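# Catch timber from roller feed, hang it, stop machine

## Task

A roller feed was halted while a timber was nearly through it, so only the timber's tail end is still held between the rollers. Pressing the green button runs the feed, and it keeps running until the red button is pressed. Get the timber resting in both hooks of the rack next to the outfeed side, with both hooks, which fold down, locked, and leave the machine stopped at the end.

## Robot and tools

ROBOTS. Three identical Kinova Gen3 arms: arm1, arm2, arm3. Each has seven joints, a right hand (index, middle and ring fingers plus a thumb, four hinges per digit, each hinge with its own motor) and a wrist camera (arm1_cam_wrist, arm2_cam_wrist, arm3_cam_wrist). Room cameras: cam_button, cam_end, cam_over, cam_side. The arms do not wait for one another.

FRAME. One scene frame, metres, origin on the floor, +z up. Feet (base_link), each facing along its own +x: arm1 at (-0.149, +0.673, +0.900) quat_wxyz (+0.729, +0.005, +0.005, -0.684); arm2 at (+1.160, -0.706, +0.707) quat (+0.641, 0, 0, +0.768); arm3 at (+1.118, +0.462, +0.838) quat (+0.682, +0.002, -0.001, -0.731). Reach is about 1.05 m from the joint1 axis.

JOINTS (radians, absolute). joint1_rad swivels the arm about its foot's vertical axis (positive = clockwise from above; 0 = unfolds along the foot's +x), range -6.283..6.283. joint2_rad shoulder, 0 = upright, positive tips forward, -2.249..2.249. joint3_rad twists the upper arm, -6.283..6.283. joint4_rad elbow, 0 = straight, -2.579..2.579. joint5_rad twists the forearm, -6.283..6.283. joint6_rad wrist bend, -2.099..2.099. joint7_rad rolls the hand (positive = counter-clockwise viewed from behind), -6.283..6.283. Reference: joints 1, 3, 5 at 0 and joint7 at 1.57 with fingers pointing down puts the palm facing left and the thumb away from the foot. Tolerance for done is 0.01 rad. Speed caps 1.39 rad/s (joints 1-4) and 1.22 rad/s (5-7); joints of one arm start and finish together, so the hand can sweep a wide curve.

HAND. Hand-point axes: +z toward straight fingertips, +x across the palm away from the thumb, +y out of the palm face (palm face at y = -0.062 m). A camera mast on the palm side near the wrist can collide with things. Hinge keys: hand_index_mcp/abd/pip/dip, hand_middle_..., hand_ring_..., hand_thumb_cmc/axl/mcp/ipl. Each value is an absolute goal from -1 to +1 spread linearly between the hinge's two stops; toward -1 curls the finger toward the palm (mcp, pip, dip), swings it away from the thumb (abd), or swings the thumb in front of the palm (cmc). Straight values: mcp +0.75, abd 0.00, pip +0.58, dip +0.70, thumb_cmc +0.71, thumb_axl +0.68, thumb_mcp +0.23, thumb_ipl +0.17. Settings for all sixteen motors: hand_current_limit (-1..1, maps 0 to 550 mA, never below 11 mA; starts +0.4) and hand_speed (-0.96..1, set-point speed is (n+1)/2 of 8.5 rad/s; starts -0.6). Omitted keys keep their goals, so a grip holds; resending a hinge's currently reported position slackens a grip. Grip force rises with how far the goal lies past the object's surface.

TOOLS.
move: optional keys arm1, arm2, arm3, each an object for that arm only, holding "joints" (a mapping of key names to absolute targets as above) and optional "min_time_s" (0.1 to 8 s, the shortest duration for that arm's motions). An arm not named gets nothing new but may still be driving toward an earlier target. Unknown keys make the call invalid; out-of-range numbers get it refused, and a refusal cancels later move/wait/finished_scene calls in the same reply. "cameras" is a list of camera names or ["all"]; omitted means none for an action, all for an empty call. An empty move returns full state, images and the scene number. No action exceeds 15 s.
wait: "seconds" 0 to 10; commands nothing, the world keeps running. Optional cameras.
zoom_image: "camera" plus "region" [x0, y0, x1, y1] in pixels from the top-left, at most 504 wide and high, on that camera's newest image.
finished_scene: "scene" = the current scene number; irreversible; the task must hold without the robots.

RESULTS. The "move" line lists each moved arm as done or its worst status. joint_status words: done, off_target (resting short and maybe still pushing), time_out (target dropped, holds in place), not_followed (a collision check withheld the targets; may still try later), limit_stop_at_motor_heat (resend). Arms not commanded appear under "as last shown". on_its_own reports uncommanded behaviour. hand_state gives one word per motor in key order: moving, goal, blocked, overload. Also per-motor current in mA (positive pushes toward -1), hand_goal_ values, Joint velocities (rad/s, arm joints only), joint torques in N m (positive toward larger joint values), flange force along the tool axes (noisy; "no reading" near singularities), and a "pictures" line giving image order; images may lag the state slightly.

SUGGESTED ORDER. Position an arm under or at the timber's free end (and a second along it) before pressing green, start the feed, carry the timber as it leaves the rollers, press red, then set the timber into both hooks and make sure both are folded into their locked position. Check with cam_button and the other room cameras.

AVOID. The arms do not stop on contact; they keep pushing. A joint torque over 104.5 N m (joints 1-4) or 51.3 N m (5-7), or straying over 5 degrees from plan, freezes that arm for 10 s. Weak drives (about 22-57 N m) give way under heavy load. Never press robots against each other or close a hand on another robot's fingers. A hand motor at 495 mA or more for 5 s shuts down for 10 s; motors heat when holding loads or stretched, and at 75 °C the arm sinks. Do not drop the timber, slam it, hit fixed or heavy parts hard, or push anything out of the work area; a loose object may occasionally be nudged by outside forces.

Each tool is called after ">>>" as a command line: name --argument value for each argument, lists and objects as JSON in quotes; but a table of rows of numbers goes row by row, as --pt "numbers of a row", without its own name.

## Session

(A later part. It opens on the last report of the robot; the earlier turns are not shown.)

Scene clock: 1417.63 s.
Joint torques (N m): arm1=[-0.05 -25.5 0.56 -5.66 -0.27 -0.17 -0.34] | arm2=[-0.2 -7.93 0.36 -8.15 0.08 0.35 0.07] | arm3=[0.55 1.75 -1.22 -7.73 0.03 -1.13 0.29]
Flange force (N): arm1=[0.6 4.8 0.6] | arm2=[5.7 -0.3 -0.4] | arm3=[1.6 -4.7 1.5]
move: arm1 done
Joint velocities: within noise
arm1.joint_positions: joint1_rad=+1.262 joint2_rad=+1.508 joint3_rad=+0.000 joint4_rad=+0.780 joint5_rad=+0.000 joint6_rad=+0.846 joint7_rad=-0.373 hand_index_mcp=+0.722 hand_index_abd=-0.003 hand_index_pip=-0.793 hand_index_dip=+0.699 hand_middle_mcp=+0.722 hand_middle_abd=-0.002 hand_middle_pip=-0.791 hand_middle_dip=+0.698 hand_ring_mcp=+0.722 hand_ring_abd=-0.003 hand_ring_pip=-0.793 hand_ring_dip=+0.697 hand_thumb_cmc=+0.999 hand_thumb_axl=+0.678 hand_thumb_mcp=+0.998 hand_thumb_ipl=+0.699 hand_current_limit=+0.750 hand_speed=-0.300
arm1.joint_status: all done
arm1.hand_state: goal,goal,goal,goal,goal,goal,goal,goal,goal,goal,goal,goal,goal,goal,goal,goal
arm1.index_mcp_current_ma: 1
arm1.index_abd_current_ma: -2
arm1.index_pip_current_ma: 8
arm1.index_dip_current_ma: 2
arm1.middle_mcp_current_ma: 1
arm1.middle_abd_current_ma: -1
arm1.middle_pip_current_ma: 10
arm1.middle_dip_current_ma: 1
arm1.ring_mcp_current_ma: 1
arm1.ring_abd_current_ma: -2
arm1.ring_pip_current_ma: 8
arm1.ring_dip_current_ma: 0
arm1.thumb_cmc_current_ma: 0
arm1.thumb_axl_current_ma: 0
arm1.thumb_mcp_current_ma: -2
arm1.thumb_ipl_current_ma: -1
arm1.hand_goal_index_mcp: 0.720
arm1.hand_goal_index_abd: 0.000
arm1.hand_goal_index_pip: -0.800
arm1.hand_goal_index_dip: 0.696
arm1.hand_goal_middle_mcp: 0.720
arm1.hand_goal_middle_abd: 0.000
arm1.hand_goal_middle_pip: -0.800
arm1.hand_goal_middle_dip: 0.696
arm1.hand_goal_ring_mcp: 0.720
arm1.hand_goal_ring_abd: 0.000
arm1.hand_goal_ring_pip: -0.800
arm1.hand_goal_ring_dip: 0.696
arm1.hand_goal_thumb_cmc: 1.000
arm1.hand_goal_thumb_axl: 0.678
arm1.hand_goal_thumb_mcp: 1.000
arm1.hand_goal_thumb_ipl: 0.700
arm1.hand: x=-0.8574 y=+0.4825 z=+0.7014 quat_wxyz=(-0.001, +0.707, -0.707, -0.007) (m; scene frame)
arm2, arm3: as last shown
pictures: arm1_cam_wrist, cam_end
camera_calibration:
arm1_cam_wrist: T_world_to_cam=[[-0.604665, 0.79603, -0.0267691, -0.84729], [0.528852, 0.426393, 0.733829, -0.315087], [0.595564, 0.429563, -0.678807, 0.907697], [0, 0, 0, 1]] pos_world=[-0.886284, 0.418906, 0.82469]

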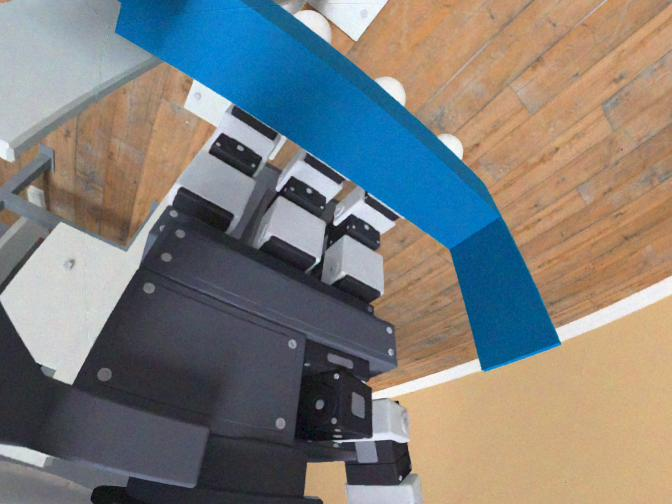

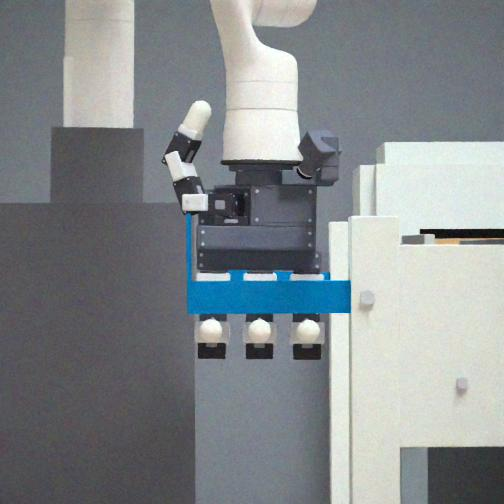

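>>> move --arm1 '{"joints":{"joint1_rad":1.2620,"joint2_rad":1.4730,"joint4_rad":0.8099,"joint6_rad":0.8507,"joint7_rad":-0.3725},"min_time_s":2}' --cameras '[]'

>>> move --arm1 '{"joints":{"joint1_rad":1.2620,"joint2_rad":1.4560,"joint4_rad":0.8233,"joint6_rad":0.8543,"joint7_rad":-0.3725},"min_time_s":2}' --cameras '["cam_end"]'

>>> zoom_image --camera "cam_end" --region '[160, 190, 400, 330]'

Scene clock: 1430.67 s.
Joint torques (N m): arm1=[-0.93 -31.17 0.14 -7.18 -0.42 0.02 -0.27] | arm2=[-0.22 -7.92 0.43 -8.26 0.06 0.26 0.01] | arm3=[0.52 1.73 -1.15 -7.74 0.02 -1.09 0.27]
Flange force (N): arm1=[0.4 8.1 10.2] | arm2=[5.9 -0.4 -0.4] | arm3=[1.6 -4.4 1.7]
move: arm1 done
Joint velocities: within noise
arm1.joint_positions: joint1_rad=+1.262 joint2_rad=+1.473 joint3_rad=+0.000 joint4_rad=+0.810 joint5_rad=+0.000 joint6_rad=+0.851 joint7_rad=-0.372 hand_index_mcp=+0.743 hand_index_abd=-0.003 hand_index_pip=-0.767 hand_index_dip=+0.713 hand_middle_mcp=+0.746 hand_middle_abd=-0.002 hand_middle_pip=-0.758 hand_middle_dip=+0.710 hand_ring_mcp=+0.749 hand_ring_abd=-0.003 hand_ring_pip=-0.754 hand_ring_dip=+0.713 hand_thumb_cmc=+0.999 hand_thumb_axl=+0.678 hand_thumb_mcp=+0.998 hand_thumb_ipl=+0.699 hand_current_limit=+0.750 hand_speed=-0.300
arm1.joint_status: all done
arm1.hand_state: blocked,goal,blocked,goal,blocked,goal,blocked,goal,blocked,goal,blocked,goal,goal,goal,goal,goal
arm1.index_mcp_current_ma: 43
arm1.index_abd_current_ma: -2
arm1.index_pip_current_ma: 63
arm1.index_dip_current_ma: 25
arm1.middle_mcp_current_ma: 49
arm1.middle_abd_current_ma: -1
arm1.middle_pip_current_ma: 89
arm1.middle_dip_current_ma: 19
arm1.ring_mcp_current_ma: 59
arm1.ring_abd_current_ma: -2
arm1.ring_pip_current_ma: 102
arm1.ring_dip_current_ma: 25
arm1.thumb_cmc_current_ma: 0
arm1.thumb_axl_current_ma: 0
arm1.thumb_mcp_current_ma: -2
arm1.thumb_ipl_current_ma: -1
arm1.hand_goal_index_mcp: 0.720
arm1.hand_goal_index_abd: 0.000
arm1.hand_goal_index_pip: -0.800
arm1.hand_goal_index_dip: 0.696
arm1.hand_goal_middle_mcp: 0.720
arm1.hand_goal_middle_abd: 0.000
arm1.hand_goal_middle_pip: -0.800
arm1.hand_goal_middle_dip: 0.696
arm1.hand_goal_ring_mcp: 0.720
arm1.hand_goal_ring_abd: 0.000
arm1.hand_goal_ring_pip: -0.800
arm1.hand_goal_ring_dip: 0.696
arm1.hand_goal_thumb_cmc: 1.000
arm1.hand_goal_thumb_axl: 0.678
arm1.hand_goal_thumb_mcp: 1.000
arm1.hand_goal_thumb_ipl: 0.700
arm1.hand: x=-0.8573 y=+0.4825 z=+0.7173 quat_wxyz=(-0.001, +0.707, -0.707, -0.007) (m; scene frame)
arm2, arm3: as last shown
pictures: none
No camera images: "cameras" was empty.

Scene clock: 1432.97 s.
Joint torques (N m): arm1=[-0.92 -40.75 0.56 -10.18 -0.28 0.05 -0.3] | arm2=[-0.33 -7.9 0.29 -8.21 0.04 0.27 0.07] | arm3=[0.61 1.81 -1.21 -7.69 0.01 -1.15 0.31]
Flange force (N): arm1=[1.4 11.0 25.6] | arm2=[5.8 -0.6 -0.5] | arm3=[1.7 -4.7 1.4]
move: arm1 done
Joint velocities: within noise
arm1.joint_positions: joint1_rad=+1.262 joint2_rad=+1.456 joint3_rad=+0.000 joint4_rad=+0.823 joint5_rad=+0.000 joint6_rad=+0.854 joint7_rad=-0.373 hand_index_mcp=+0.776 hand_index_abd=-0.003 hand_index_pip=-0.723 hand_index_dip=+0.728 hand_middle_mcp=+0.778 hand_middle_abd=-0.002 hand_middle_pip=-0.708 hand_middle_dip=+0.722 hand_ring_mcp=+0.782 hand_ring_abd=+0.000 hand_ring_pip=-0.704 hand_ring_dip=+0.730 hand_thumb_cmc=+0.999 hand_thumb_axl=+0.678 hand_thumb_mcp=+0.998 hand_thumb_ipl=+0.699 hand_current_limit=+0.750 hand_speed=-0.300
arm1.joint_status: all done
arm1.hand_state: blocked,goal,blocked,blocked,blocked,goal,blocked,blocked,blocked,goal,blocked,blocked,goal,goal,goal,goal
arm1.index_mcp_current_ma: 147
arm1.index_abd_current_ma: -2
arm1.index_pip_current_ma: 210
arm1.index_dip_current_ma: 62
arm1.middle_mcp_current_ma: 153
arm1.middle_abd_current_ma: -1
arm1.middle_pip_current_ma: 267
arm1.middle_dip_current_ma: 47
arm1.ring_mcp_current_ma: 167
arm1.ring_abd_current_ma: 0
arm1.ring_pip_current_ma: 284
arm1.ring_dip_current_ma: 66
arm1.thumb_cmc_current_ma: 0
arm1.thumb_axl_current_ma: 0
arm1.thumb_mcp_current_ma: -2
arm1.thumb_ipl_current_ma: -1
arm1.hand_goal_index_mcp: 0.720
arm1.hand_goal_index_abd: 0.000
arm1.hand_goal_index_pip: -0.800
arm1.hand_goal_index_dip: 0.696
arm1.hand_goal_middle_mcp: 0.720
arm1.hand_goal_middle_abd: 0.000
arm1.hand_goal_middle_pip: -0.800
arm1.hand_goal_middle_dip: 0.696
arm1.hand_goal_ring_mcp: 0.720
arm1.hand_goal_ring_abd: 0.000
arm1.hand_goal_ring_pip: -0.800
arm1.hand_goal_ring_dip: 0.696
arm1.hand_goal_thumb_cmc: 1.000
arm1.hand_goal_thumb_axl: 0.678
arm1.hand_goal_thumb_mcp: 1.000
arm1.hand_goal_thumb_ipl: 0.700
arm1.hand: x=-0.8573 y=+0.4824 z=+0.7253 quat_wxyz=(-0.001, +0.707, -0.707, -0.007) (m; scene frame)
arm2, arm3: as last shown
pictures: cam_end

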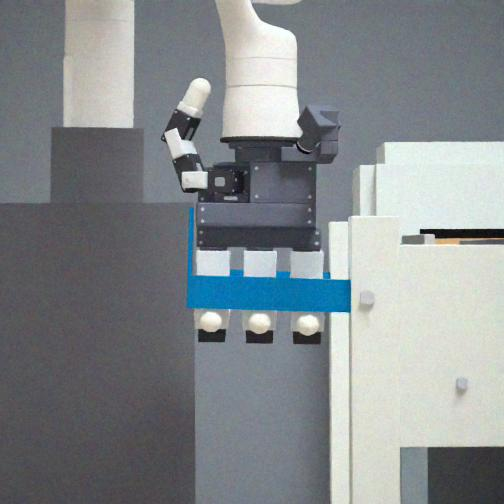

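Scaled by 2.100 from the camera's 504x504 image, which has a finer 720x720 frame.

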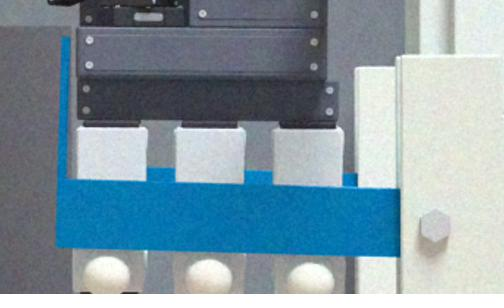

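>>> wait --seconds 0.2 --cameras '["cam_over"]'

>>> zoom_image --camera "cam_over" --region '[70, 200, 130, 280]'

Scene clock: 1440.73 s.
Joint torques (N m): arm1=[-0.95 -40.78 0.5 -10.19 -0.28 0.04 -0.31] | arm2=[-0.3 -7.96 0.24 -8.21 0.07 0.25 0.08] | arm3=[0.44 1.76 -1.17 -7.76 0.02 -1.11 0.33]
Flange force (N): arm1=[1.4 11.0 25.6] | arm2=[5.7 -0.6 -0.5] | arm3=[1.7 -4.3 1.7]
Joint velocities: within noise
arm1.joint_positions: joint1_rad=+1.262 joint2_rad=+1.456 joint3_rad=+0.000 joint4_rad=+0.823 joint5_rad=+0.000 joint6_rad=+0.854 joint7_rad=-0.373 hand_index_mcp=+0.776 hand_index_abd=-0.003 hand_index_pip=-0.723 hand_index_dip=+0.728 hand_middle_mcp=+0.778 hand_middle_abd=-0.002 hand_middle_pip=-0.708 hand_middle_dip=+0.722 hand_ring_mcp=+0.782 hand_ring_abd=+0.000 hand_ring_pip=-0.704 hand_ring_dip=+0.730 hand_thumb_cmc=+0.999 hand_thumb_axl=+0.678 hand_thumb_mcp=+0.998 hand_thumb_ipl=+0.699 hand_current_limit=+0.750 hand_speed=-0.300
arm1.joint_status: all done
arm1.hand_state: blocked,goal,blocked,blocked,blocked,goal,blocked,blocked,blocked,goal,blocked,blocked,goal,goal,goal,goal
arm1.index_mcp_current_ma: 147
arm1.index_abd_current_ma: -2
arm1.index_pip_current_ma: 210
arm1.index_dip_current_ma: 62
arm1.middle_mcp_current_ma: 153
arm1.middle_abd_current_ma: -1
arm1.middle_pip_current_ma: 267
arm1.middle_dip_current_ma: 47
arm1.ring_mcp_current_ma: 167
arm1.ring_abd_current_ma: 0
arm1.ring_pip_current_ma: 285
arm1.ring_dip_current_ma: 66
arm1.thumb_cmc_current_ma: 0
arm1.thumb_axl_current_ma: 0
arm1.thumb_mcp_current_ma: -2
arm1.thumb_ipl_current_ma: -1
arm1.hand_goal_index_mcp: 0.720
arm1.hand_goal_index_abd: 0.000
arm1.hand_goal_index_pip: -0.800
arm1.hand_goal_index_dip: 0.696
arm1.hand_goal_middle_mcp: 0.720
arm1.hand_goal_middle_abd: 0.000
arm1.hand_goal_middle_pip: -0.800
arm1.hand_goal_middle_dip: 0.696
arm1.hand_goal_ring_mcp: 0.720
arm1.hand_goal_ring_abd: 0.000
arm1.hand_goal_ring_pip: -0.800
arm1.hand_goal_ring_dip: 0.696
arm1.hand_goal_thumb_cmc: 1.000
arm1.hand_goal_thumb_axl: 0.678
arm1.hand_goal_thumb_mcp: 1.000
arm1.hand_goal_thumb_ipl: 0.700
arm1.hand: x=-0.8573 y=+0.4824 z=+0.7253 quat_wxyz=(-0.001, +0.707, -0.707, -0.007) (m; scene frame)
arm2.joint_positions: joint1_rad=-0.501 joint2_rad=+0.107 joint3_rad=+0.000 joint4_rad=+1.743 joint5_rad=+0.000 joint6_rad=+1.292 joint7_rad=+1.413 hand_index_mcp=+0.753 hand_index_abd=+0.000 hand_index_pip=+0.577 hand_index_dip=+0.696 hand_middle_mcp=+0.753 hand_middle_abd=+0.000 hand_middle_pip=-0.893 hand_middle_dip=-0.697 hand_ring_mcp=+0.753 hand_ring_abd=+0.000 hand_ring_pip=-0.894 hand_ring_dip=-0.697 hand_thumb_cmc=+0.714 hand_thumb_axl=+0.677 hand_thumb_mcp=+0.223 hand_thumb_ipl=+0.168 hand_current_limit=+0.400 hand_speed=-0.600
arm2.joint_status: not commanded
arm2.hand_state: goal,goal,goal,goal,goal,goal,goal,goal,goal,goal,goal,goal,goal,goal,goal,goal
arm2.index_mcp_current_ma: 0
arm2.index_abd_current_ma: 0
arm2.index_pip_current_ma: 0
arm2.index_dip_current_ma: 0
arm2.middle_mcp_current_ma: 0
arm2.middle_abd_current_ma: 0
arm2.middle_pip_current_ma: 1
arm2.middle_dip_current_ma: 0
arm2.ring_mcp_current_ma: 0
arm2.ring_abd_current_ma: 0
arm2.ring_pip_current_ma: 1
arm2.ring_dip_current_ma: 0
arm2.thumb_cmc_current_ma: 0
arm2.thumb_axl_current_ma: 0
arm2.thumb_mcp_current_ma: 0
arm2.thumb_ipl_current_ma: 0
arm2.hand_goal_index_mcp: 0.754
arm2.hand_goal_index_abd: 0.000
arm2.hand_goal_index_pip: 0.576
arm2.hand_goal_index_dip: 0.696
arm2.hand_goal_middle_mcp: 0.754
arm2.hand_goal_middle_abd: 0.000
arm2.hand_goal_middle_pip: -0.900
arm2.hand_goal_middle_dip: -0.700
arm2.hand_goal_ring_mcp: 0.754
arm2.hand_goal_ring_abd: 0.000
arm2.hand_goal_ring_pip: -0.900
arm2.hand_goal_ring_dip: -0.700
arm2.hand_goal_thumb_cmc: 0.714
arm2.hand_goal_thumb_axl: 0.678
arm2.hand_goal_thumb_mcp: 0.226
arm2.hand_goal_thumb_ipl: 0.168
arm2.hand: x=+0.8758 y=-0.4431 z=+1.0222 quat_wxyz=(+0.000, -0.866, +0.500, +0.000) (m; scene frame)
arm3.joint_positions: joint1_rad=+0.103 joint2_rad=-0.471 joint3_rad=-0.133 joint4_rad=+1.346 joint5_rad=+0.040 joint6_rad=+1.916 joint7_rad=+1.503 hand_index_mcp=+0.753 hand_index_abd=+0.000 hand_index_pip=+0.577 hand_index_dip=+0.696 hand_middle_mcp=+0.753 hand_middle_abd=+0.000 hand_middle_pip=+0.577 hand_middle_dip=+0.696 hand_ring_mcp=+0.753 hand_ring_abd=+0.000 hand_ring_pip=+0.577 hand_ring_dip=+0.696 hand_thumb_cmc=+0.714 hand_thumb_axl=+0.677 hand_thumb_mcp=+0.224 hand_thumb_ipl=+0.168 hand_current_limit=+0.400 hand_speed=-0.600
arm3.joint_status: not commanded
arm3.hand_state: goal,goal,goal,goal,goal,goal,goal,goal,goal,goal,goal,goal,goal,goal,goal,goal
arm3.index_mcp_current_ma: -1
arm3.index_abd_current_ma: 0
arm3.index_pip_current_ma: 0
arm3.index_dip_current_ma: 0
arm3.middle_mcp_current_ma: -1
arm3.middle_abd_current_ma: 0
arm3.middle_pip_current_ma: 0
arm3.middle_dip_current_ma: 0
arm3.ring_mcp_current_ma: -1
arm3.ring_abd_current_ma: 0
arm3.ring_pip_current_ma: 0
arm3.ring_dip_current_ma: 0
arm3.thumb_cmc_current_ma: 0
arm3.thumb_axl_current_ma: -1
arm3.thumb_mcp_current_ma: -2
arm3.thumb_ipl_current_ma: 0
arm3.hand_goal_index_mcp: 0.754
arm3.hand_goal_index_abd: 0.000
arm3.hand_goal_index_pip: 0.576
arm3.hand_goal_index_dip: 0.696
arm3.hand_goal_middle_mcp: 0.754
arm3.hand_goal_middle_abd: 0.000
arm3.hand_goal_middle_pip: 0.576
arm3.hand_goal_middle_dip: 0.696
arm3.hand_goal_ring_mcp: 0.754
arm3.hand_goal_ring_abd: 0.000
arm3.hand_goal_ring_pip: 0.576
arm3.hand_goal_ring_dip: 0.696
arm3.hand_goal_thumb_cmc: 0.714
arm3.hand_goal_thumb_axl: 0.678
arm3.hand_goal_thumb_mcp: 0.226
arm3.hand_goal_thumb_ipl: 0.168
arm3.hand: x=+1.1706 y=+0.2766 z=+1.4187 quat_wxyz=(+0.091, +0.740, +0.648, -0.153) (m; scene frame)
wait: 0.20 s; at rest from the start
pictures: cam_over

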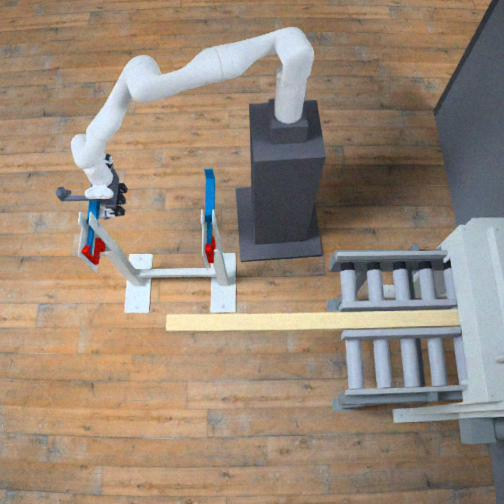

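Scaled by 6.300 from the camera's 504x504 image, which has a finer 720x720 frame.

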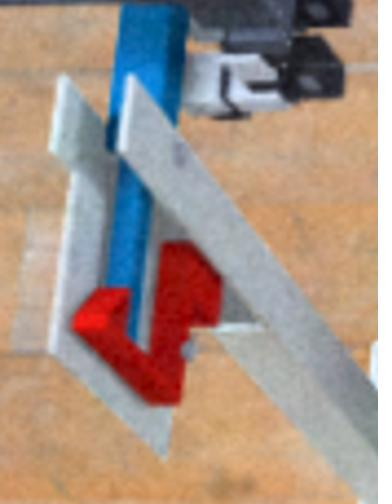

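>>> move --arm1 '{"joints":{"joint1_rad":1.2617,"joint2_rad":1.5081,"joint4_rad":0.7799,"joint6_rad":0.8456,"joint7_rad":-0.3728},"min_time_s":1.5}' --cameras '[]'

>>> move --arm1 '{"joints":{"hand_index_pip":0.577,"hand_middle_pip":0.577,"hand_ring_pip":0.577,"hand_index_mcp":0.753,"hand_middle_mcp":0.753,"hand_ring_mcp":0.753}}' --cameras '[]'

>>> move --arm1 '{"joints":{"joint1_rad":1.2641,"joint2_rad":1.2706,"joint4_rad":0.9283,"joint6_rad":0.9347,"joint7_rad":-0.3704}}' --cameras '["cam_end","cam_over"]'

>>> zoom_image --camera "cam_end" --region '[160, 190, 400, 330]'

>>> zoom_image --camera "cam_over" --region '[60, 190, 140, 290]'

Scene clock: 1451.63 s.
Joint torques (N m): arm1=[-0.09 -25.48 0.5 -5.65 -0.28 -0.17 -0.34] | arm2=[-0.21 -8 0.28 -8.21 0.09 0.23 0.06] | arm3=[0.49 1.76 -1.16 -7.75 -0.02 -1.12 0.27]
Flange force (N): arm1=[0.6 4.9 0.6] | arm2=[5.6 -0.4 -0.5] | arm3=[1.6 -4.5 1.6]
move: arm1 done
Joint velocities: within noise
arm1.joint_positions: joint1_rad=+1.262 joint2_rad=+1.508 joint3_rad=+0.000 joint4_rad=+0.780 joint5_rad=+0.000 joint6_rad=+0.846 joint7_rad=-0.373 hand_index_mcp=+0.725 hand_index_abd=-0.003 hand_index_pip=-0.792 hand_index_dip=+0.700 hand_middle_mcp=+0.726 hand_middle_abd=-0.002 hand_middle_pip=-0.791 hand_middle_dip=+0.699 hand_ring_mcp=+0.725 hand_ring_abd=+0.001 hand_ring_pip=-0.793 hand_ring_dip=+0.699 hand_thumb_cmc=+0.999 hand_thumb_axl=+0.678 hand_thumb_mcp=+0.998 hand_thumb_ipl=+0.699 hand_current_limit=+0.750 hand_speed=-0.300
arm1.joint_status: all done
arm1.hand_state: goal,goal,goal,goal,goal,goal,goal,goal,goal,goal,goal,goal,goal,goal,goal,goal
arm1.index_mcp_current_ma: 5
arm1.index_abd_current_ma: -2
arm1.index_pip_current_ma: 8
arm1.index_dip_current_ma: 3
arm1.middle_mcp_current_ma: 6
arm1.middle_abd_current_ma: -1
arm1.middle_pip_current_ma: 10
arm1.middle_dip_current_ma: 2
arm1.ring_mcp_current_ma: 5
arm1.ring_abd_current_ma: 0
arm1.ring_pip_current_ma: 8
arm1.ring_dip_current_ma: 2
arm1.thumb_cmc_current_ma: 0
arm1.thumb_axl_current_ma: 0
arm1.thumb_mcp_current_ma: -2
arm1.thumb_ipl_current_ma: -1
arm1.hand_goal_index_mcp: 0.720
arm1.hand_goal_index_abd: 0.000
arm1.hand_goal_index_pip: -0.800
arm1.hand_goal_index_dip: 0.696
arm1.hand_goal_middle_mcp: 0.720
arm1.hand_goal_middle_abd: 0.000
arm1.hand_goal_middle_pip: -0.800
arm1.hand_goal_middle_dip: 0.696
arm1.hand_goal_ring_mcp: 0.720
arm1.hand_goal_ring_abd: 0.000
arm1.hand_goal_ring_pip: -0.800
arm1.hand_goal_ring_dip: 0.696
arm1.hand_goal_thumb_cmc: 1.000
arm1.hand_goal_thumb_axl: 0.678
arm1.hand_goal_thumb_mcp: 1.000
arm1.hand_goal_thumb_ipl: 0.700
arm1.hand: x=-0.8574 y=+0.4825 z=+0.7014 quat_wxyz=(-0.001, +0.707, -0.707, -0.007) (m; scene frame)
arm2, arm3: as last shown
pictures: none
No camera images: "cameras" was empty.

Scene clock: 1452.67 s.
Joint torques (N m): arm1=[-0.12 -25.43 0.56 -5.64 -0.28 -0.12 -0.34] | arm2=[-0.29 -7.89 0.25 -8.23 0.12 0.26 0.04] | arm3=[0.55 1.81 -1.22 -7.68 0.07 -1.06 0.35]
Flange force (N): arm1=[0.4 4.6 0.5] | arm2=[5.9 -0.7 -0.5] | arm3=[1.6 -4.5 1.6]
move: arm1 done
Joint velocities: within noise
arm1.joint_positions: joint1_rad=+1.262 joint2_rad=+1.508 joint3_rad=+0.000 joint4_rad=+0.780 joint5_rad=+0.000 joint6_rad=+0.846 joint7_rad=-0.373 hand_index_mcp=+0.753 hand_index_abd=-0.003 hand_index_pip=+0.575 hand_index_dip=+0.699 hand_middle_mcp=+0.753 hand_middle_abd=-0.002 hand_middle_pip=+0.574 hand_middle_dip=+0.698 hand_ring_mcp=+0.753 hand_ring_abd=+0.001 hand_ring_pip=+0.575 hand_ring_dip=+0.698 hand_thumb_cmc=+0.999 hand_thumb_axl=+0.678 hand_thumb_mcp=+0.998 hand_thumb_ipl=+0.699 hand_current_limit=+0.750 hand_speed=-0.300
arm1.joint_status: all done
arm1.hand_state: goal,goal,goal,goal,goal,goal,goal,goal,goal,goal,goal,goal,goal,goal,goal,goal
arm1.index_mcp_current_ma: -1
arm1.index_abd_current_ma: -2
arm1.index_pip_current_ma: -2
arm1.index_dip_current_ma: 2
arm1.middle_mcp_current_ma: -1
arm1.middle_abd_current_ma: -1
arm1.middle_pip_current_ma: -3
arm1.middle_dip_current_ma: 2
arm1.ring_mcp_current_ma: -1
arm1.ring_abd_current_ma: 0
arm1.ring_pip_current_ma: -2
arm1.ring_dip_current_ma: 2
arm1.thumb_cmc_current_ma: 0
arm1.thumb_axl_current_ma: 0
arm1.thumb_mcp_current_ma: -2
arm1.thumb_ipl_current_ma: -1
arm1.hand_goal_index_mcp: 0.754
arm1.hand_goal_index_abd: 0.000
arm1.hand_goal_index_pip: 0.578
arm1.hand_goal_index_dip: 0.696
arm1.hand_goal_middle_mcp: 0.754
arm1.hand_goal_middle_abd: 0.000
arm1.hand_goal_middle_pip: 0.578
arm1.hand_goal_middle_dip: 0.696
arm1.hand_goal_ring_mcp: 0.754
arm1.hand_goal_ring_abd: 0.000
arm1.hand_goal_ring_pip: 0.578
arm1.hand_goal_ring_dip: 0.696
arm1.hand_goal_thumb_cmc: 1.000
arm1.hand_goal_thumb_axl: 0.678
arm1.hand_goal_thumb_mcp: 1.000
arm1.hand_goal_thumb_ipl: 0.700
arm1.hand: x=-0.8574 y=+0.4825 z=+0.7014 quat_wxyz=(-0.001, +0.707, -0.707, -0.007) (m; scene frame)
arm2, arm3: as last shown
pictures: none
No camera images: "cameras" was empty.

Scene clock: 1454.00 s.
Joint torques (N m): arm1=[-0.1 -25.15 0.52 -6.12 -0.31 -0.16 -0.32] | arm2=[-0.23 -7.96 0.26 -8.3 -0.02 0.31 0.07] | arm3=[0.45 1.72 -1.16 -7.72 -0.05 -1.13 0.27]
Flange force (N): arm1=[0.4 4.3 -0.3] | arm2=[6.0 -0.4 -0.1] | arm3=[1.5 -4.5 1.5]
move: arm1 done
Joint velocities: within noise
arm1.joint_positions: joint1_rad=+1.264 joint2_rad=+1.271 joint3_rad=+0.000 joint4_rad=+0.928 joint5_rad=+0.000 joint6_rad=+0.935 joint7_rad=-0.370 hand_index_mcp=+0.753 hand_index_abd=-0.003 hand_index_pip=+0.575 hand_index_dip=+0.699 hand_middle_mcp=+0.753 hand_middle_abd=-0.002 hand_middle_pip=+0.574 hand_middle_dip=+0.698 hand_ring_mcp=+0.753 hand_ring_abd=+0.001 hand_ring_pip=+0.575 hand_ring_dip=+0.698 hand_thumb_cmc=+0.999 hand_thumb_axl=+0.678 hand_thumb_mcp=+0.998 hand_thumb_ipl=+0.699 hand_current_limit=+0.750 hand_speed=-0.300
arm1.joint_status: all done
arm1.hand_state: goal,goal,goal,goal,goal,goal,goal,goal,goal,goal,goal,goal,goal,goal,goal,goal
arm1.index_mcp_current_ma: -1
arm1.index_abd_current_ma: -2
arm1.index_pip_current_ma: -2
arm1.index_dip_current_ma: 2
arm1.middle_mcp_current_ma: -1
arm1.middle_abd_current_ma: -1
arm1.middle_pip_current_ma: -3
arm1.middle_dip_current_ma: 2
arm1.ring_mcp_current_ma: -1
arm1.ring_abd_current_ma: 0
arm1.ring_pip_current_ma: -2
arm1.ring_dip_current_ma: 2
arm1.thumb_cmc_current_ma: 0
arm1.thumb_axl_current_ma: 0
arm1.thumb_mcp_current_ma: -2
arm1.thumb_ipl_current_ma: -1
arm1.hand_goal_index_mcp: 0.754
arm1.hand_goal_index_abd: 0.000
arm1.hand_goal_index_pip: 0.578
arm1.hand_goal_index_dip: 0.696
arm1.hand_goal_middle_mcp: 0.754
arm1.hand_goal_middle_abd: 0.000
arm1.hand_goal_middle_pip: 0.578
arm1.hand_goal_middle_dip: 0.696
arm1.hand_goal_ring_mcp: 0.754
arm1.hand_goal_ring_abd: 0.000
arm1.hand_goal_ring_pip: 0.578
arm1.hand_goal_ring_dip: 0.696
arm1.hand_goal_thumb_cmc: 1.000
arm1.hand_goal_thumb_axl: 0.678
arm1.hand_goal_thumb_mcp: 1.000
arm1.hand_goal_thumb_ipl: 0.700
arm1.hand: x=-0.8573 y=+0.4825 z=+0.8214 quat_wxyz=(-0.001, +0.707, -0.707, -0.007) (m; scene frame)
arm2, arm3: as last shown
pictures: cam_end, cam_over

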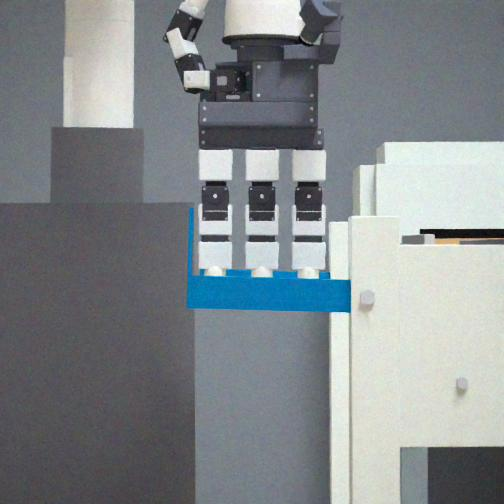

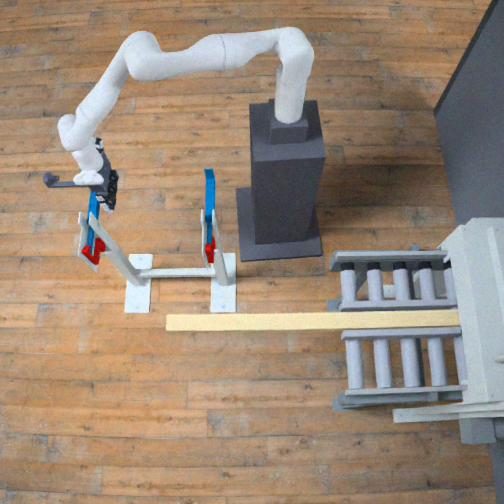

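Scaled by 2.100 from the camera's 504x504 image, which has a finer 720x720 frame.

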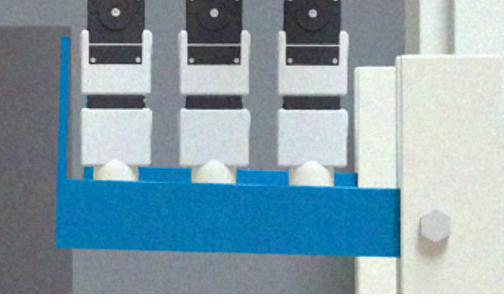

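Scaled by 5.040 from the camera's 504x504 image, which has a finer 720x720 frame.

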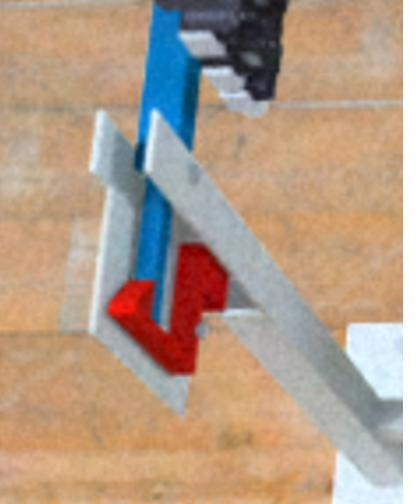

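>>> move --arm1 '{"joints":{"joint1_rad":1.2667,"joint2_rad":1.0741,"joint4_rad":0.9260,"joint6_rad":1.1335,"joint7_rad":-0.3678}}' --cameras '[]'

>>> move --arm1 '{"joints":{"joint1_rad":-0.0767,"joint2_rad":0.9035,"joint4_rad":1.1105,"joint6_rad":1.1135,"joint7_rad":-0.1404}}' --cameras '["arm1_cam_wrist","cam_end","cam_over","cam_side"]'

Scene clock: 1504.37 s.
Joint torques (N m): arm1=[-0.04 -24.65 0.45 -6.96 -0.28 -0.2 -0.29] | arm2=[-0.21 -8.01 0.37 -8.26 0.16 0.21 0.06] | arm3=[0.52 1.81 -1.13 -7.71 0.03 -1.1 0.29]
Flange force (N): arm1=[0.6 4.6 -1.0] | arm2=[5.7 -0.3 -0.5] | arm3=[1.7 -4.3 1.6]
move: arm1 done
Joint velocities: within noise
arm1.joint_positions: joint1_rad=+1.267 joint2_rad=+1.074 joint3_rad=+0.000 joint4_rad=+0.926 joint5_rad=+0.000 joint6_rad=+1.133 joint7_rad=-0.368 hand_index_mcp=+0.753 hand_index_abd=-0.003 hand_index_pip=+0.575 hand_index_dip=+0.699 hand_middle_mcp=+0.753 hand_middle_abd=-0.002 hand_middle_pip=+0.574 hand_middle_dip=+0.698 hand_ring_mcp=+0.753 hand_ring_abd=+0.001 hand_ring_pip=+0.575 hand_ring_dip=+0.698 hand_thumb_cmc=+0.999 hand_thumb_axl=+0.678 hand_thumb_mcp=+0.998 hand_thumb_ipl=+0.699 hand_current_limit=+0.750 hand_speed=-0.300
arm1.joint_status: all done
arm1.hand_state: goal,goal,goal,goal,goal,goal,goal,goal,goal,goal,goal,goal,goal,goal,goal,goal
arm1.index_mcp_current_ma: -1
arm1.index_abd_current_ma: -2
arm1.index_pip_current_ma: -2
arm1.index_dip_current_ma: 2
arm1.middle_mcp_current_ma: -1
arm1.middle_abd_current_ma: -1
arm1.middle_pip_current_ma: -3
arm1.middle_dip_current_ma: 2
arm1.ring_mcp_current_ma: -1
arm1.ring_abd_current_ma: 0
arm1.ring_pip_current_ma: -2
arm1.ring_dip_current_ma: 2
arm1.thumb_cmc_current_ma: 0
arm1.thumb_axl_current_ma: 0
arm1.thumb_mcp_current_ma: -2
arm1.thumb_ipl_current_ma: -1
arm1.hand_goal_index_mcp: 0.754
arm1.hand_goal_index_abd: 0.000
arm1.hand_goal_index_pip: 0.578
arm1.hand_goal_index_dip: 0.696
arm1.hand_goal_middle_mcp: 0.754
arm1.hand_goal_middle_abd: 0.000
arm1.hand_goal_middle_pip: 0.578
arm1.hand_goal_middle_dip: 0.696
arm1.hand_goal_ring_mcp: 0.754
arm1.hand_goal_ring_abd: 0.000
arm1.hand_goal_ring_pip: 0.578
arm1.hand_goal_ring_dip: 0.696
arm1.hand_goal_thumb_cmc: 1.000
arm1.hand_goal_thumb_axl: 0.678
arm1.hand_goal_thumb_mcp: 1.000
arm1.hand_goal_thumb_ipl: 0.700
arm1.hand: x=-0.8572 y=+0.4824 z=+0.9514 quat_wxyz=(-0.001, +0.707, -0.707, -0.007) (m; scene frame)
arm2, arm3: as last shown
pictures: none
No camera images: "cameras" was empty.

Scene clock: 1507.03 s.
Joint torques (N m): arm1=[-0.41 -22.68 0.31 -6.86 -0.31 -0.13 -0.33] | arm2=[-0.26 -7.99 0.3 -8.16 0.09 0.27 0.06] | arm3=[0.59 1.74 -1.12 -7.71 0.02 -1.1 0.32]
Flange force (N): arm1=[-0.9 3.4 -1.4] | arm2=[5.5 -0.5 -0.5] | arm3=[1.5 -4.3 1.5]
move: arm1 done
Joint velocities: within noise
arm1.joint_positions: joint1_rad=-0.077 joint2_rad=+0.904 joint3_rad=+0.000 joint4_rad=+1.111 joint5_rad=+0.000 joint6_rad=+1.114 joint7_rad=-0.140 hand_index_mcp=+0.753 hand_index_abd=-0.002 hand_index_pip=+0.575 hand_index_dip=+0.699 hand_middle_mcp=+0.753 hand_middle_abd=-0.002 hand_middle_pip=+0.574 hand_middle_dip=+0.698 hand_ring_mcp=+0.753 hand_ring_abd=+0.001 hand_ring_pip=+0.575 hand_ring_dip=+0.698 hand_thumb_cmc=+0.999 hand_thumb_axl=+0.678 hand_thumb_mcp=+0.998 hand_thumb_ipl=+0.699 hand_current_limit=+0.750 hand_speed=-0.300
arm1.joint_status: all done
arm1.hand_state: goal,goal,goal,goal,goal,goal,goal,goal,goal,goal,goal,goal,goal,goal,goal,goal
arm1.index_mcp_current_ma: -1
arm1.index_abd_current_ma: -1
arm1.index_pip_current_ma: -2
arm1.index_dip_current_ma: 2
arm1.middle_mcp_current_ma: -1
arm1.middle_abd_current_ma: -1
arm1.middle_pip_current_ma: -3
arm1.middle_dip_current_ma: 2
arm1.ring_mcp_current_ma: -1
arm1.ring_abd_current_ma: 0
arm1.ring_pip_current_ma: -2
arm1.ring_dip_current_ma: 2
arm1.thumb_cmc_current_ma: 0
arm1.thumb_axl_current_ma: 0
arm1.thumb_mcp_current_ma: -2
arm1.thumb_ipl_current_ma: -1
arm1.hand_goal_index_mcp: 0.754
arm1.hand_goal_index_abd: 0.000
arm1.hand_goal_index_pip: 0.578
arm1.hand_goal_index_dip: 0.696
arm1.hand_goal_middle_mcp: 0.754
arm1.hand_goal_middle_abd: 0.000
arm1.hand_goal_middle_pip: 0.578
arm1.hand_goal_middle_dip: 0.696
arm1.hand_goal_ring_mcp: 0.754
arm1.hand_goal_ring_abd: 0.000
arm1.hand_goal_ring_pip: 0.578
arm1.hand_goal_ring_dip: 0.696
arm1.hand_goal_thumb_cmc: 1.000
arm1.hand_goal_thumb_axl: 0.678
arm1.hand_goal_thumb_mcp: 1.000
arm1.hand_goal_thumb_ipl: 0.700
arm1.hand: x=-0.1102 y=-0.0292 z=+0.9999 quat_wxyz=(+0.000, +1.000, +0.000, +0.001) (m; scene frame)
arm2, arm3: as last shown
pictures: arm1_cam_wrist, cam_end, cam_over, cam_side
camera_calibration:
arm1_cam_wrist: T_world_to_cam=[[-0.7956, -0.604348, -0.0422392, -0.0266215], [-0.43579, 0.522478, 0.732874, -0.813541], [-0.420841, 0.601482, -0.679052, 0.778372], [0, 0, 0, 1]] pos_world=[-0.0481419, -0.0592076, 1.12365]

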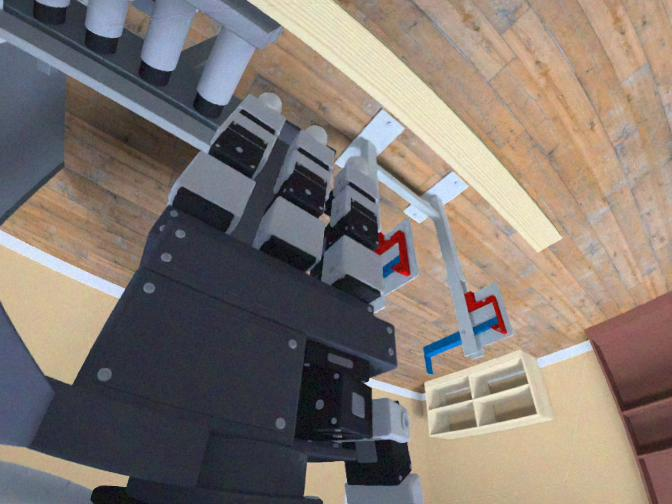

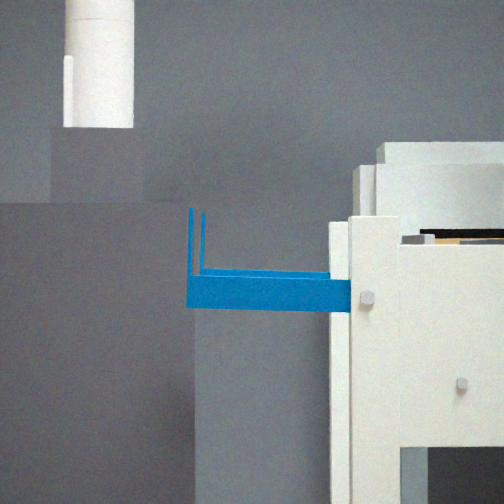

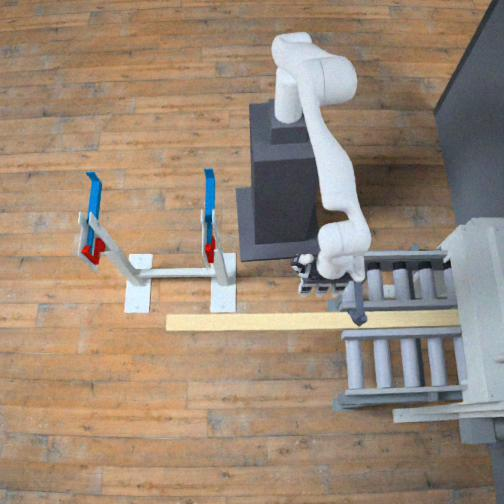

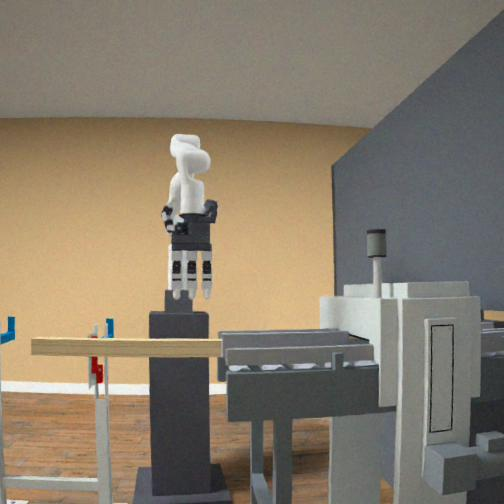

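>>> zoom_image --camera "arm1_cam_wrist" --region '[200, 0, 450, 190]'

>>> zoom_image --camera "cam_side" --region '[20, 310, 260, 390]'

Scaled by 2.016 from the camera's 672x504 image, which has a finer 960x720 frame.

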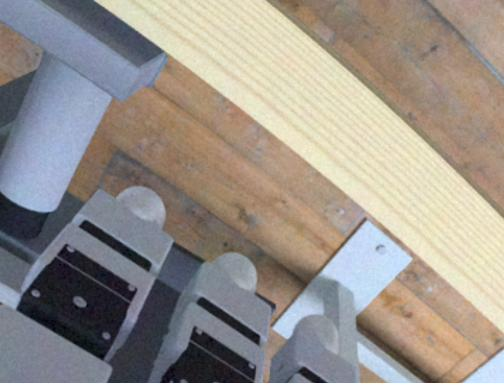

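Scaled by 2.100 from the camera's 504x504 image, which has a finer 720x720 frame.

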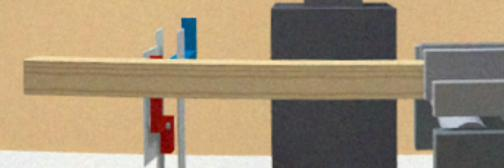

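>>> move --arm1 '{"joints":{"joint1_rad":-0.0613,"joint2_rad":1.0953,"joint4_rad":1.1946,"joint6_rad":0.8376,"joint7_rad":-0.1250}}' --cameras '[]'

>>> move --arm1 '{"joints":{"joint1_rad":-0.0612,"joint2_rad":1.2413,"joint4_rad":1.1532,"joint6_rad":0.7330,"joint7_rad":-0.1249}}' --cameras '["arm1_cam_wrist","cam_over","cam_side"]'

>>> zoom_image --camera "cam_over" --region '[280, 240, 400, 340]'

Scene clock: 1576.27 s.
Joint torques (N m): arm1=[-0.37 -23.38 0.34 -5.6 -0.31 -0.14 -0.33] | arm2=[-0.26 -8.05 0.26 -8.28 0.03 0.3 0.11] | arm3=[0.5 1.74 -1.21 -7.78 0.05 -1.14 0.26]
Flange force (N): arm1=[-0.9 3.3 -0.6] | arm2=[5.7 -0.3 -0.1] | arm3=[1.7 -4.6 1.7]
move: arm1 done
Joint velocities: within noise
arm1.joint_positions: joint1_rad=-0.061 joint2_rad=+1.095 joint3_rad=+0.000 joint4_rad=+1.195 joint5_rad=+0.000 joint6_rad=+0.838 joint7_rad=-0.125 hand_index_mcp=+0.753 hand_index_abd=-0.002 hand_index_pip=+0.575 hand_index_dip=+0.699 hand_middle_mcp=+0.753 hand_middle_abd=-0.002 hand_middle_pip=+0.574 hand_middle_dip=+0.698 hand_ring_mcp=+0.753 hand_ring_abd=+0.001 hand_ring_pip=+0.575 hand_ring_dip=+0.698 hand_thumb_cmc=+0.999 hand_thumb_axl=+0.678 hand_thumb_mcp=+0.998 hand_thumb_ipl=+0.699 hand_current_limit=+0.750 hand_speed=-0.300
arm1.joint_status: all done
arm1.hand_state: goal,goal,goal,goal,goal,goal,goal,goal,goal,goal,goal,goal,goal,goal,goal,goal
arm1.index_mcp_current_ma: -1
arm1.index_abd_current_ma: -1
arm1.index_pip_current_ma: -2
arm1.index_dip_current_ma: 2
arm1.middle_mcp_current_ma: -1
arm1.middle_abd_current_ma: -1
arm1.middle_pip_current_ma: -3
arm1.middle_dip_current_ma: 2
arm1.ring_mcp_current_ma: -1
arm1.ring_abd_current_ma: 0
arm1.ring_pip_current_ma: -2
arm1.ring_dip_current_ma: 2
arm1.thumb_cmc_current_ma: 0
arm1.thumb_axl_current_ma: 0
arm1.thumb_mcp_current_ma: -2
arm1.thumb_ipl_current_ma: -1
arm1.hand_goal_index_mcp: 0.754
arm1.hand_goal_index_abd: 0.000
arm1.hand_goal_index_pip: 0.578
arm1.hand_goal_index_dip: 0.696
arm1.hand_goal_middle_mcp: 0.754
arm1.hand_goal_middle_abd: 0.000
arm1.hand_goal_middle_pip: 0.578
arm1.hand_goal_middle_dip: 0.696
arm1.hand_goal_ring_mcp: 0.754
arm1.hand_goal_ring_abd: 0.000
arm1.hand_goal_ring_pip: 0.578
arm1.hand_goal_ring_dip: 0.696
arm1.hand_goal_thumb_cmc: 1.000
arm1.hand_goal_thumb_axl: 0.678
arm1.hand_goal_thumb_mcp: 1.000
arm1.hand_goal_thumb_ipl: 0.700
arm1.hand: x=-0.1203 y=-0.0242 z=+0.8599 quat_wxyz=(+0.000, +1.000, +0.000, +0.000) (m; scene frame)
arm2, arm3: as last shown
pictures: none
No camera images: "cameras" was empty.

Scene clock: 1577.37 s.
Joint torques (N m): arm1=[-0.37 -23.77 0.33 -4.97 -0.32 -0.1 -0.32] | arm2=[-0.23 -8.02 0.25 -8.23 0.11 0.27 0.08] | arm3=[0.52 1.75 -1.12 -7.62 0.03 -1.06 0.25]
Flange force (N): arm1=[-0.9 3.3 -0.3] | arm2=[5.6 -0.4 -0.4] | arm3=[1.4 -4.4 1.3]
move: arm1 done
Joint velocities: within noise
arm1.joint_positions: joint1_rad=-0.061 joint2_rad=+1.241 joint3_rad=+0.000 joint4_rad=+1.153 joint5_rad=+0.000 joint6_rad=+0.733 joint7_rad=-0.125 hand_index_mcp=+0.753 hand_index_abd=-0.002 hand_index_pip=+0.575 hand_index_dip=+0.699 hand_middle_mcp=+0.753 hand_middle_abd=-0.002 hand_middle_pip=+0.575 hand_middle_dip=+0.698 hand_ring_mcp=+0.753 hand_ring_abd=+0.001 hand_ring_pip=+0.575 hand_ring_dip=+0.698 hand_thumb_cmc=+0.999 hand_thumb_axl=+0.678 hand_thumb_mcp=+0.998 hand_thumb_ipl=+0.699 hand_current_limit=+0.750 hand_speed=-0.300
arm1.joint_status: all done
arm1.hand_state: goal,goal,goal,goal,goal,goal,goal,goal,goal,goal,goal,goal,goal,goal,goal,goal
arm1.index_mcp_current_ma: -1
arm1.index_abd_current_ma: -1
arm1.index_pip_current_ma: -2
arm1.index_dip_current_ma: 2
arm1.middle_mcp_current_ma: -1
arm1.middle_abd_current_ma: -1
arm1.middle_pip_current_ma: -3
arm1.middle_dip_current_ma: 2
arm1.ring_mcp_current_ma: -1
arm1.ring_abd_current_ma: 0
arm1.ring_pip_current_ma: -2
arm1.ring_dip_current_ma: 2
arm1.thumb_cmc_current_ma: 0
arm1.thumb_axl_current_ma: 0
arm1.thumb_mcp_current_ma: -2
arm1.thumb_ipl_current_ma: -1
arm1.hand_goal_index_mcp: 0.754
arm1.hand_goal_index_abd: 0.000
arm1.hand_goal_index_pip: 0.578
arm1.hand_goal_index_dip: 0.696
arm1.hand_goal_middle_mcp: 0.754
arm1.hand_goal_middle_abd: 0.000
arm1.hand_goal_middle_pip: 0.578
arm1.hand_goal_middle_dip: 0.696
arm1.hand_goal_ring_mcp: 0.754
arm1.hand_goal_ring_abd: 0.000
arm1.hand_goal_ring_pip: 0.578
arm1.hand_goal_ring_dip: 0.696
arm1.hand_goal_thumb_cmc: 1.000
arm1.hand_goal_thumb_axl: 0.678
arm1.hand_goal_thumb_mcp: 1.000
arm1.hand_goal_thumb_ipl: 0.700
arm1.hand: x=-0.1203 y=-0.0242 z=+0.7799 quat_wxyz=(+0.000, +1.000, +0.000, +0.000) (m; scene frame)
arm2, arm3: as last shown
pictures: arm1_cam_wrist, cam_over, cam_side
camera_calibration:
arm1_cam_wrist: T_world_to_cam=[[-0.795666, -0.604276, -0.0420237, -0.0411221], [-0.435562, 0.522543, 0.732963, -0.659387], [-0.420953, 0.601497, -0.678969, 0.621642], [0, 0, 0, 1]] pos_world=[-0.0582414, -0.0542074, 0.903654]

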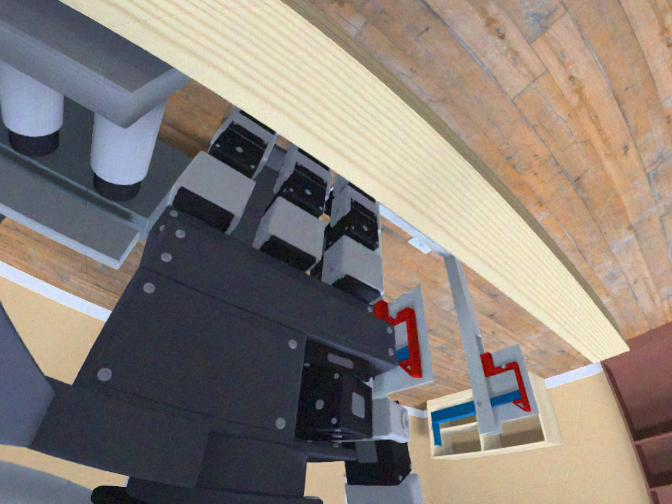

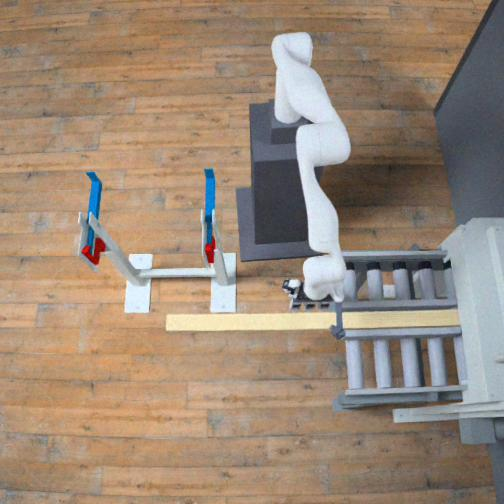

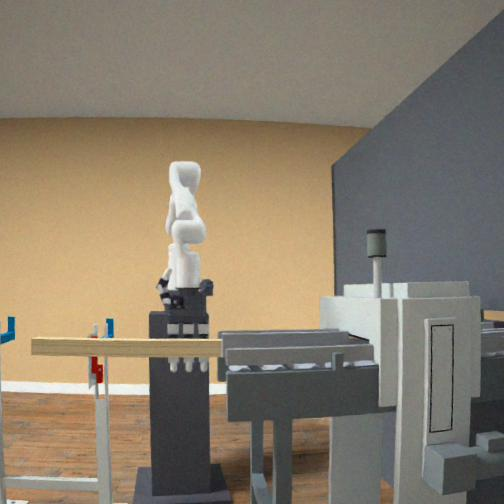

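Scaled by 4.200 from the camera's 504x504 image, which has a finer 720x720 frame.

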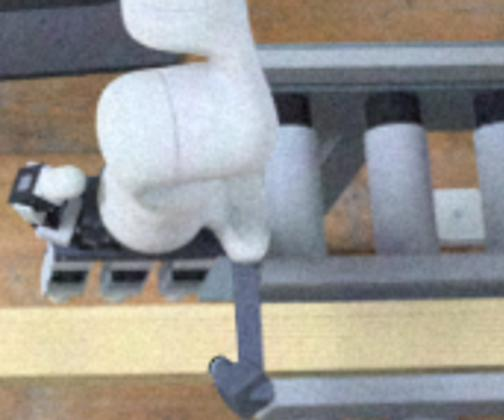

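>>> zoom_image --camera "arm1_cam_wrist" --region '[200, 0, 440, 180]'

>>> zoom_image --camera "cam_side" --region '[140, 320, 240, 390]'

Scaled by 2.100 from the camera's 672x504 image, which has a finer 960x720 frame.

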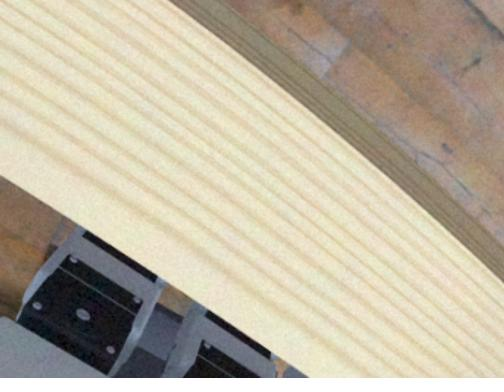

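Scaled by 5.040 from the camera's 504x504 image, which has a finer 720x720 frame.

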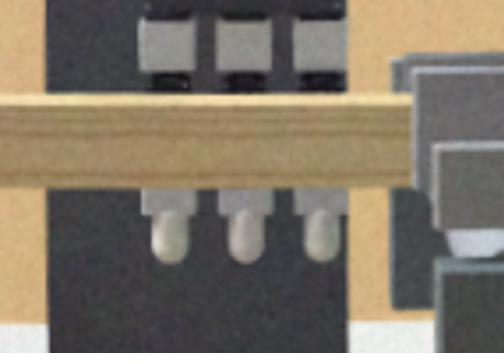

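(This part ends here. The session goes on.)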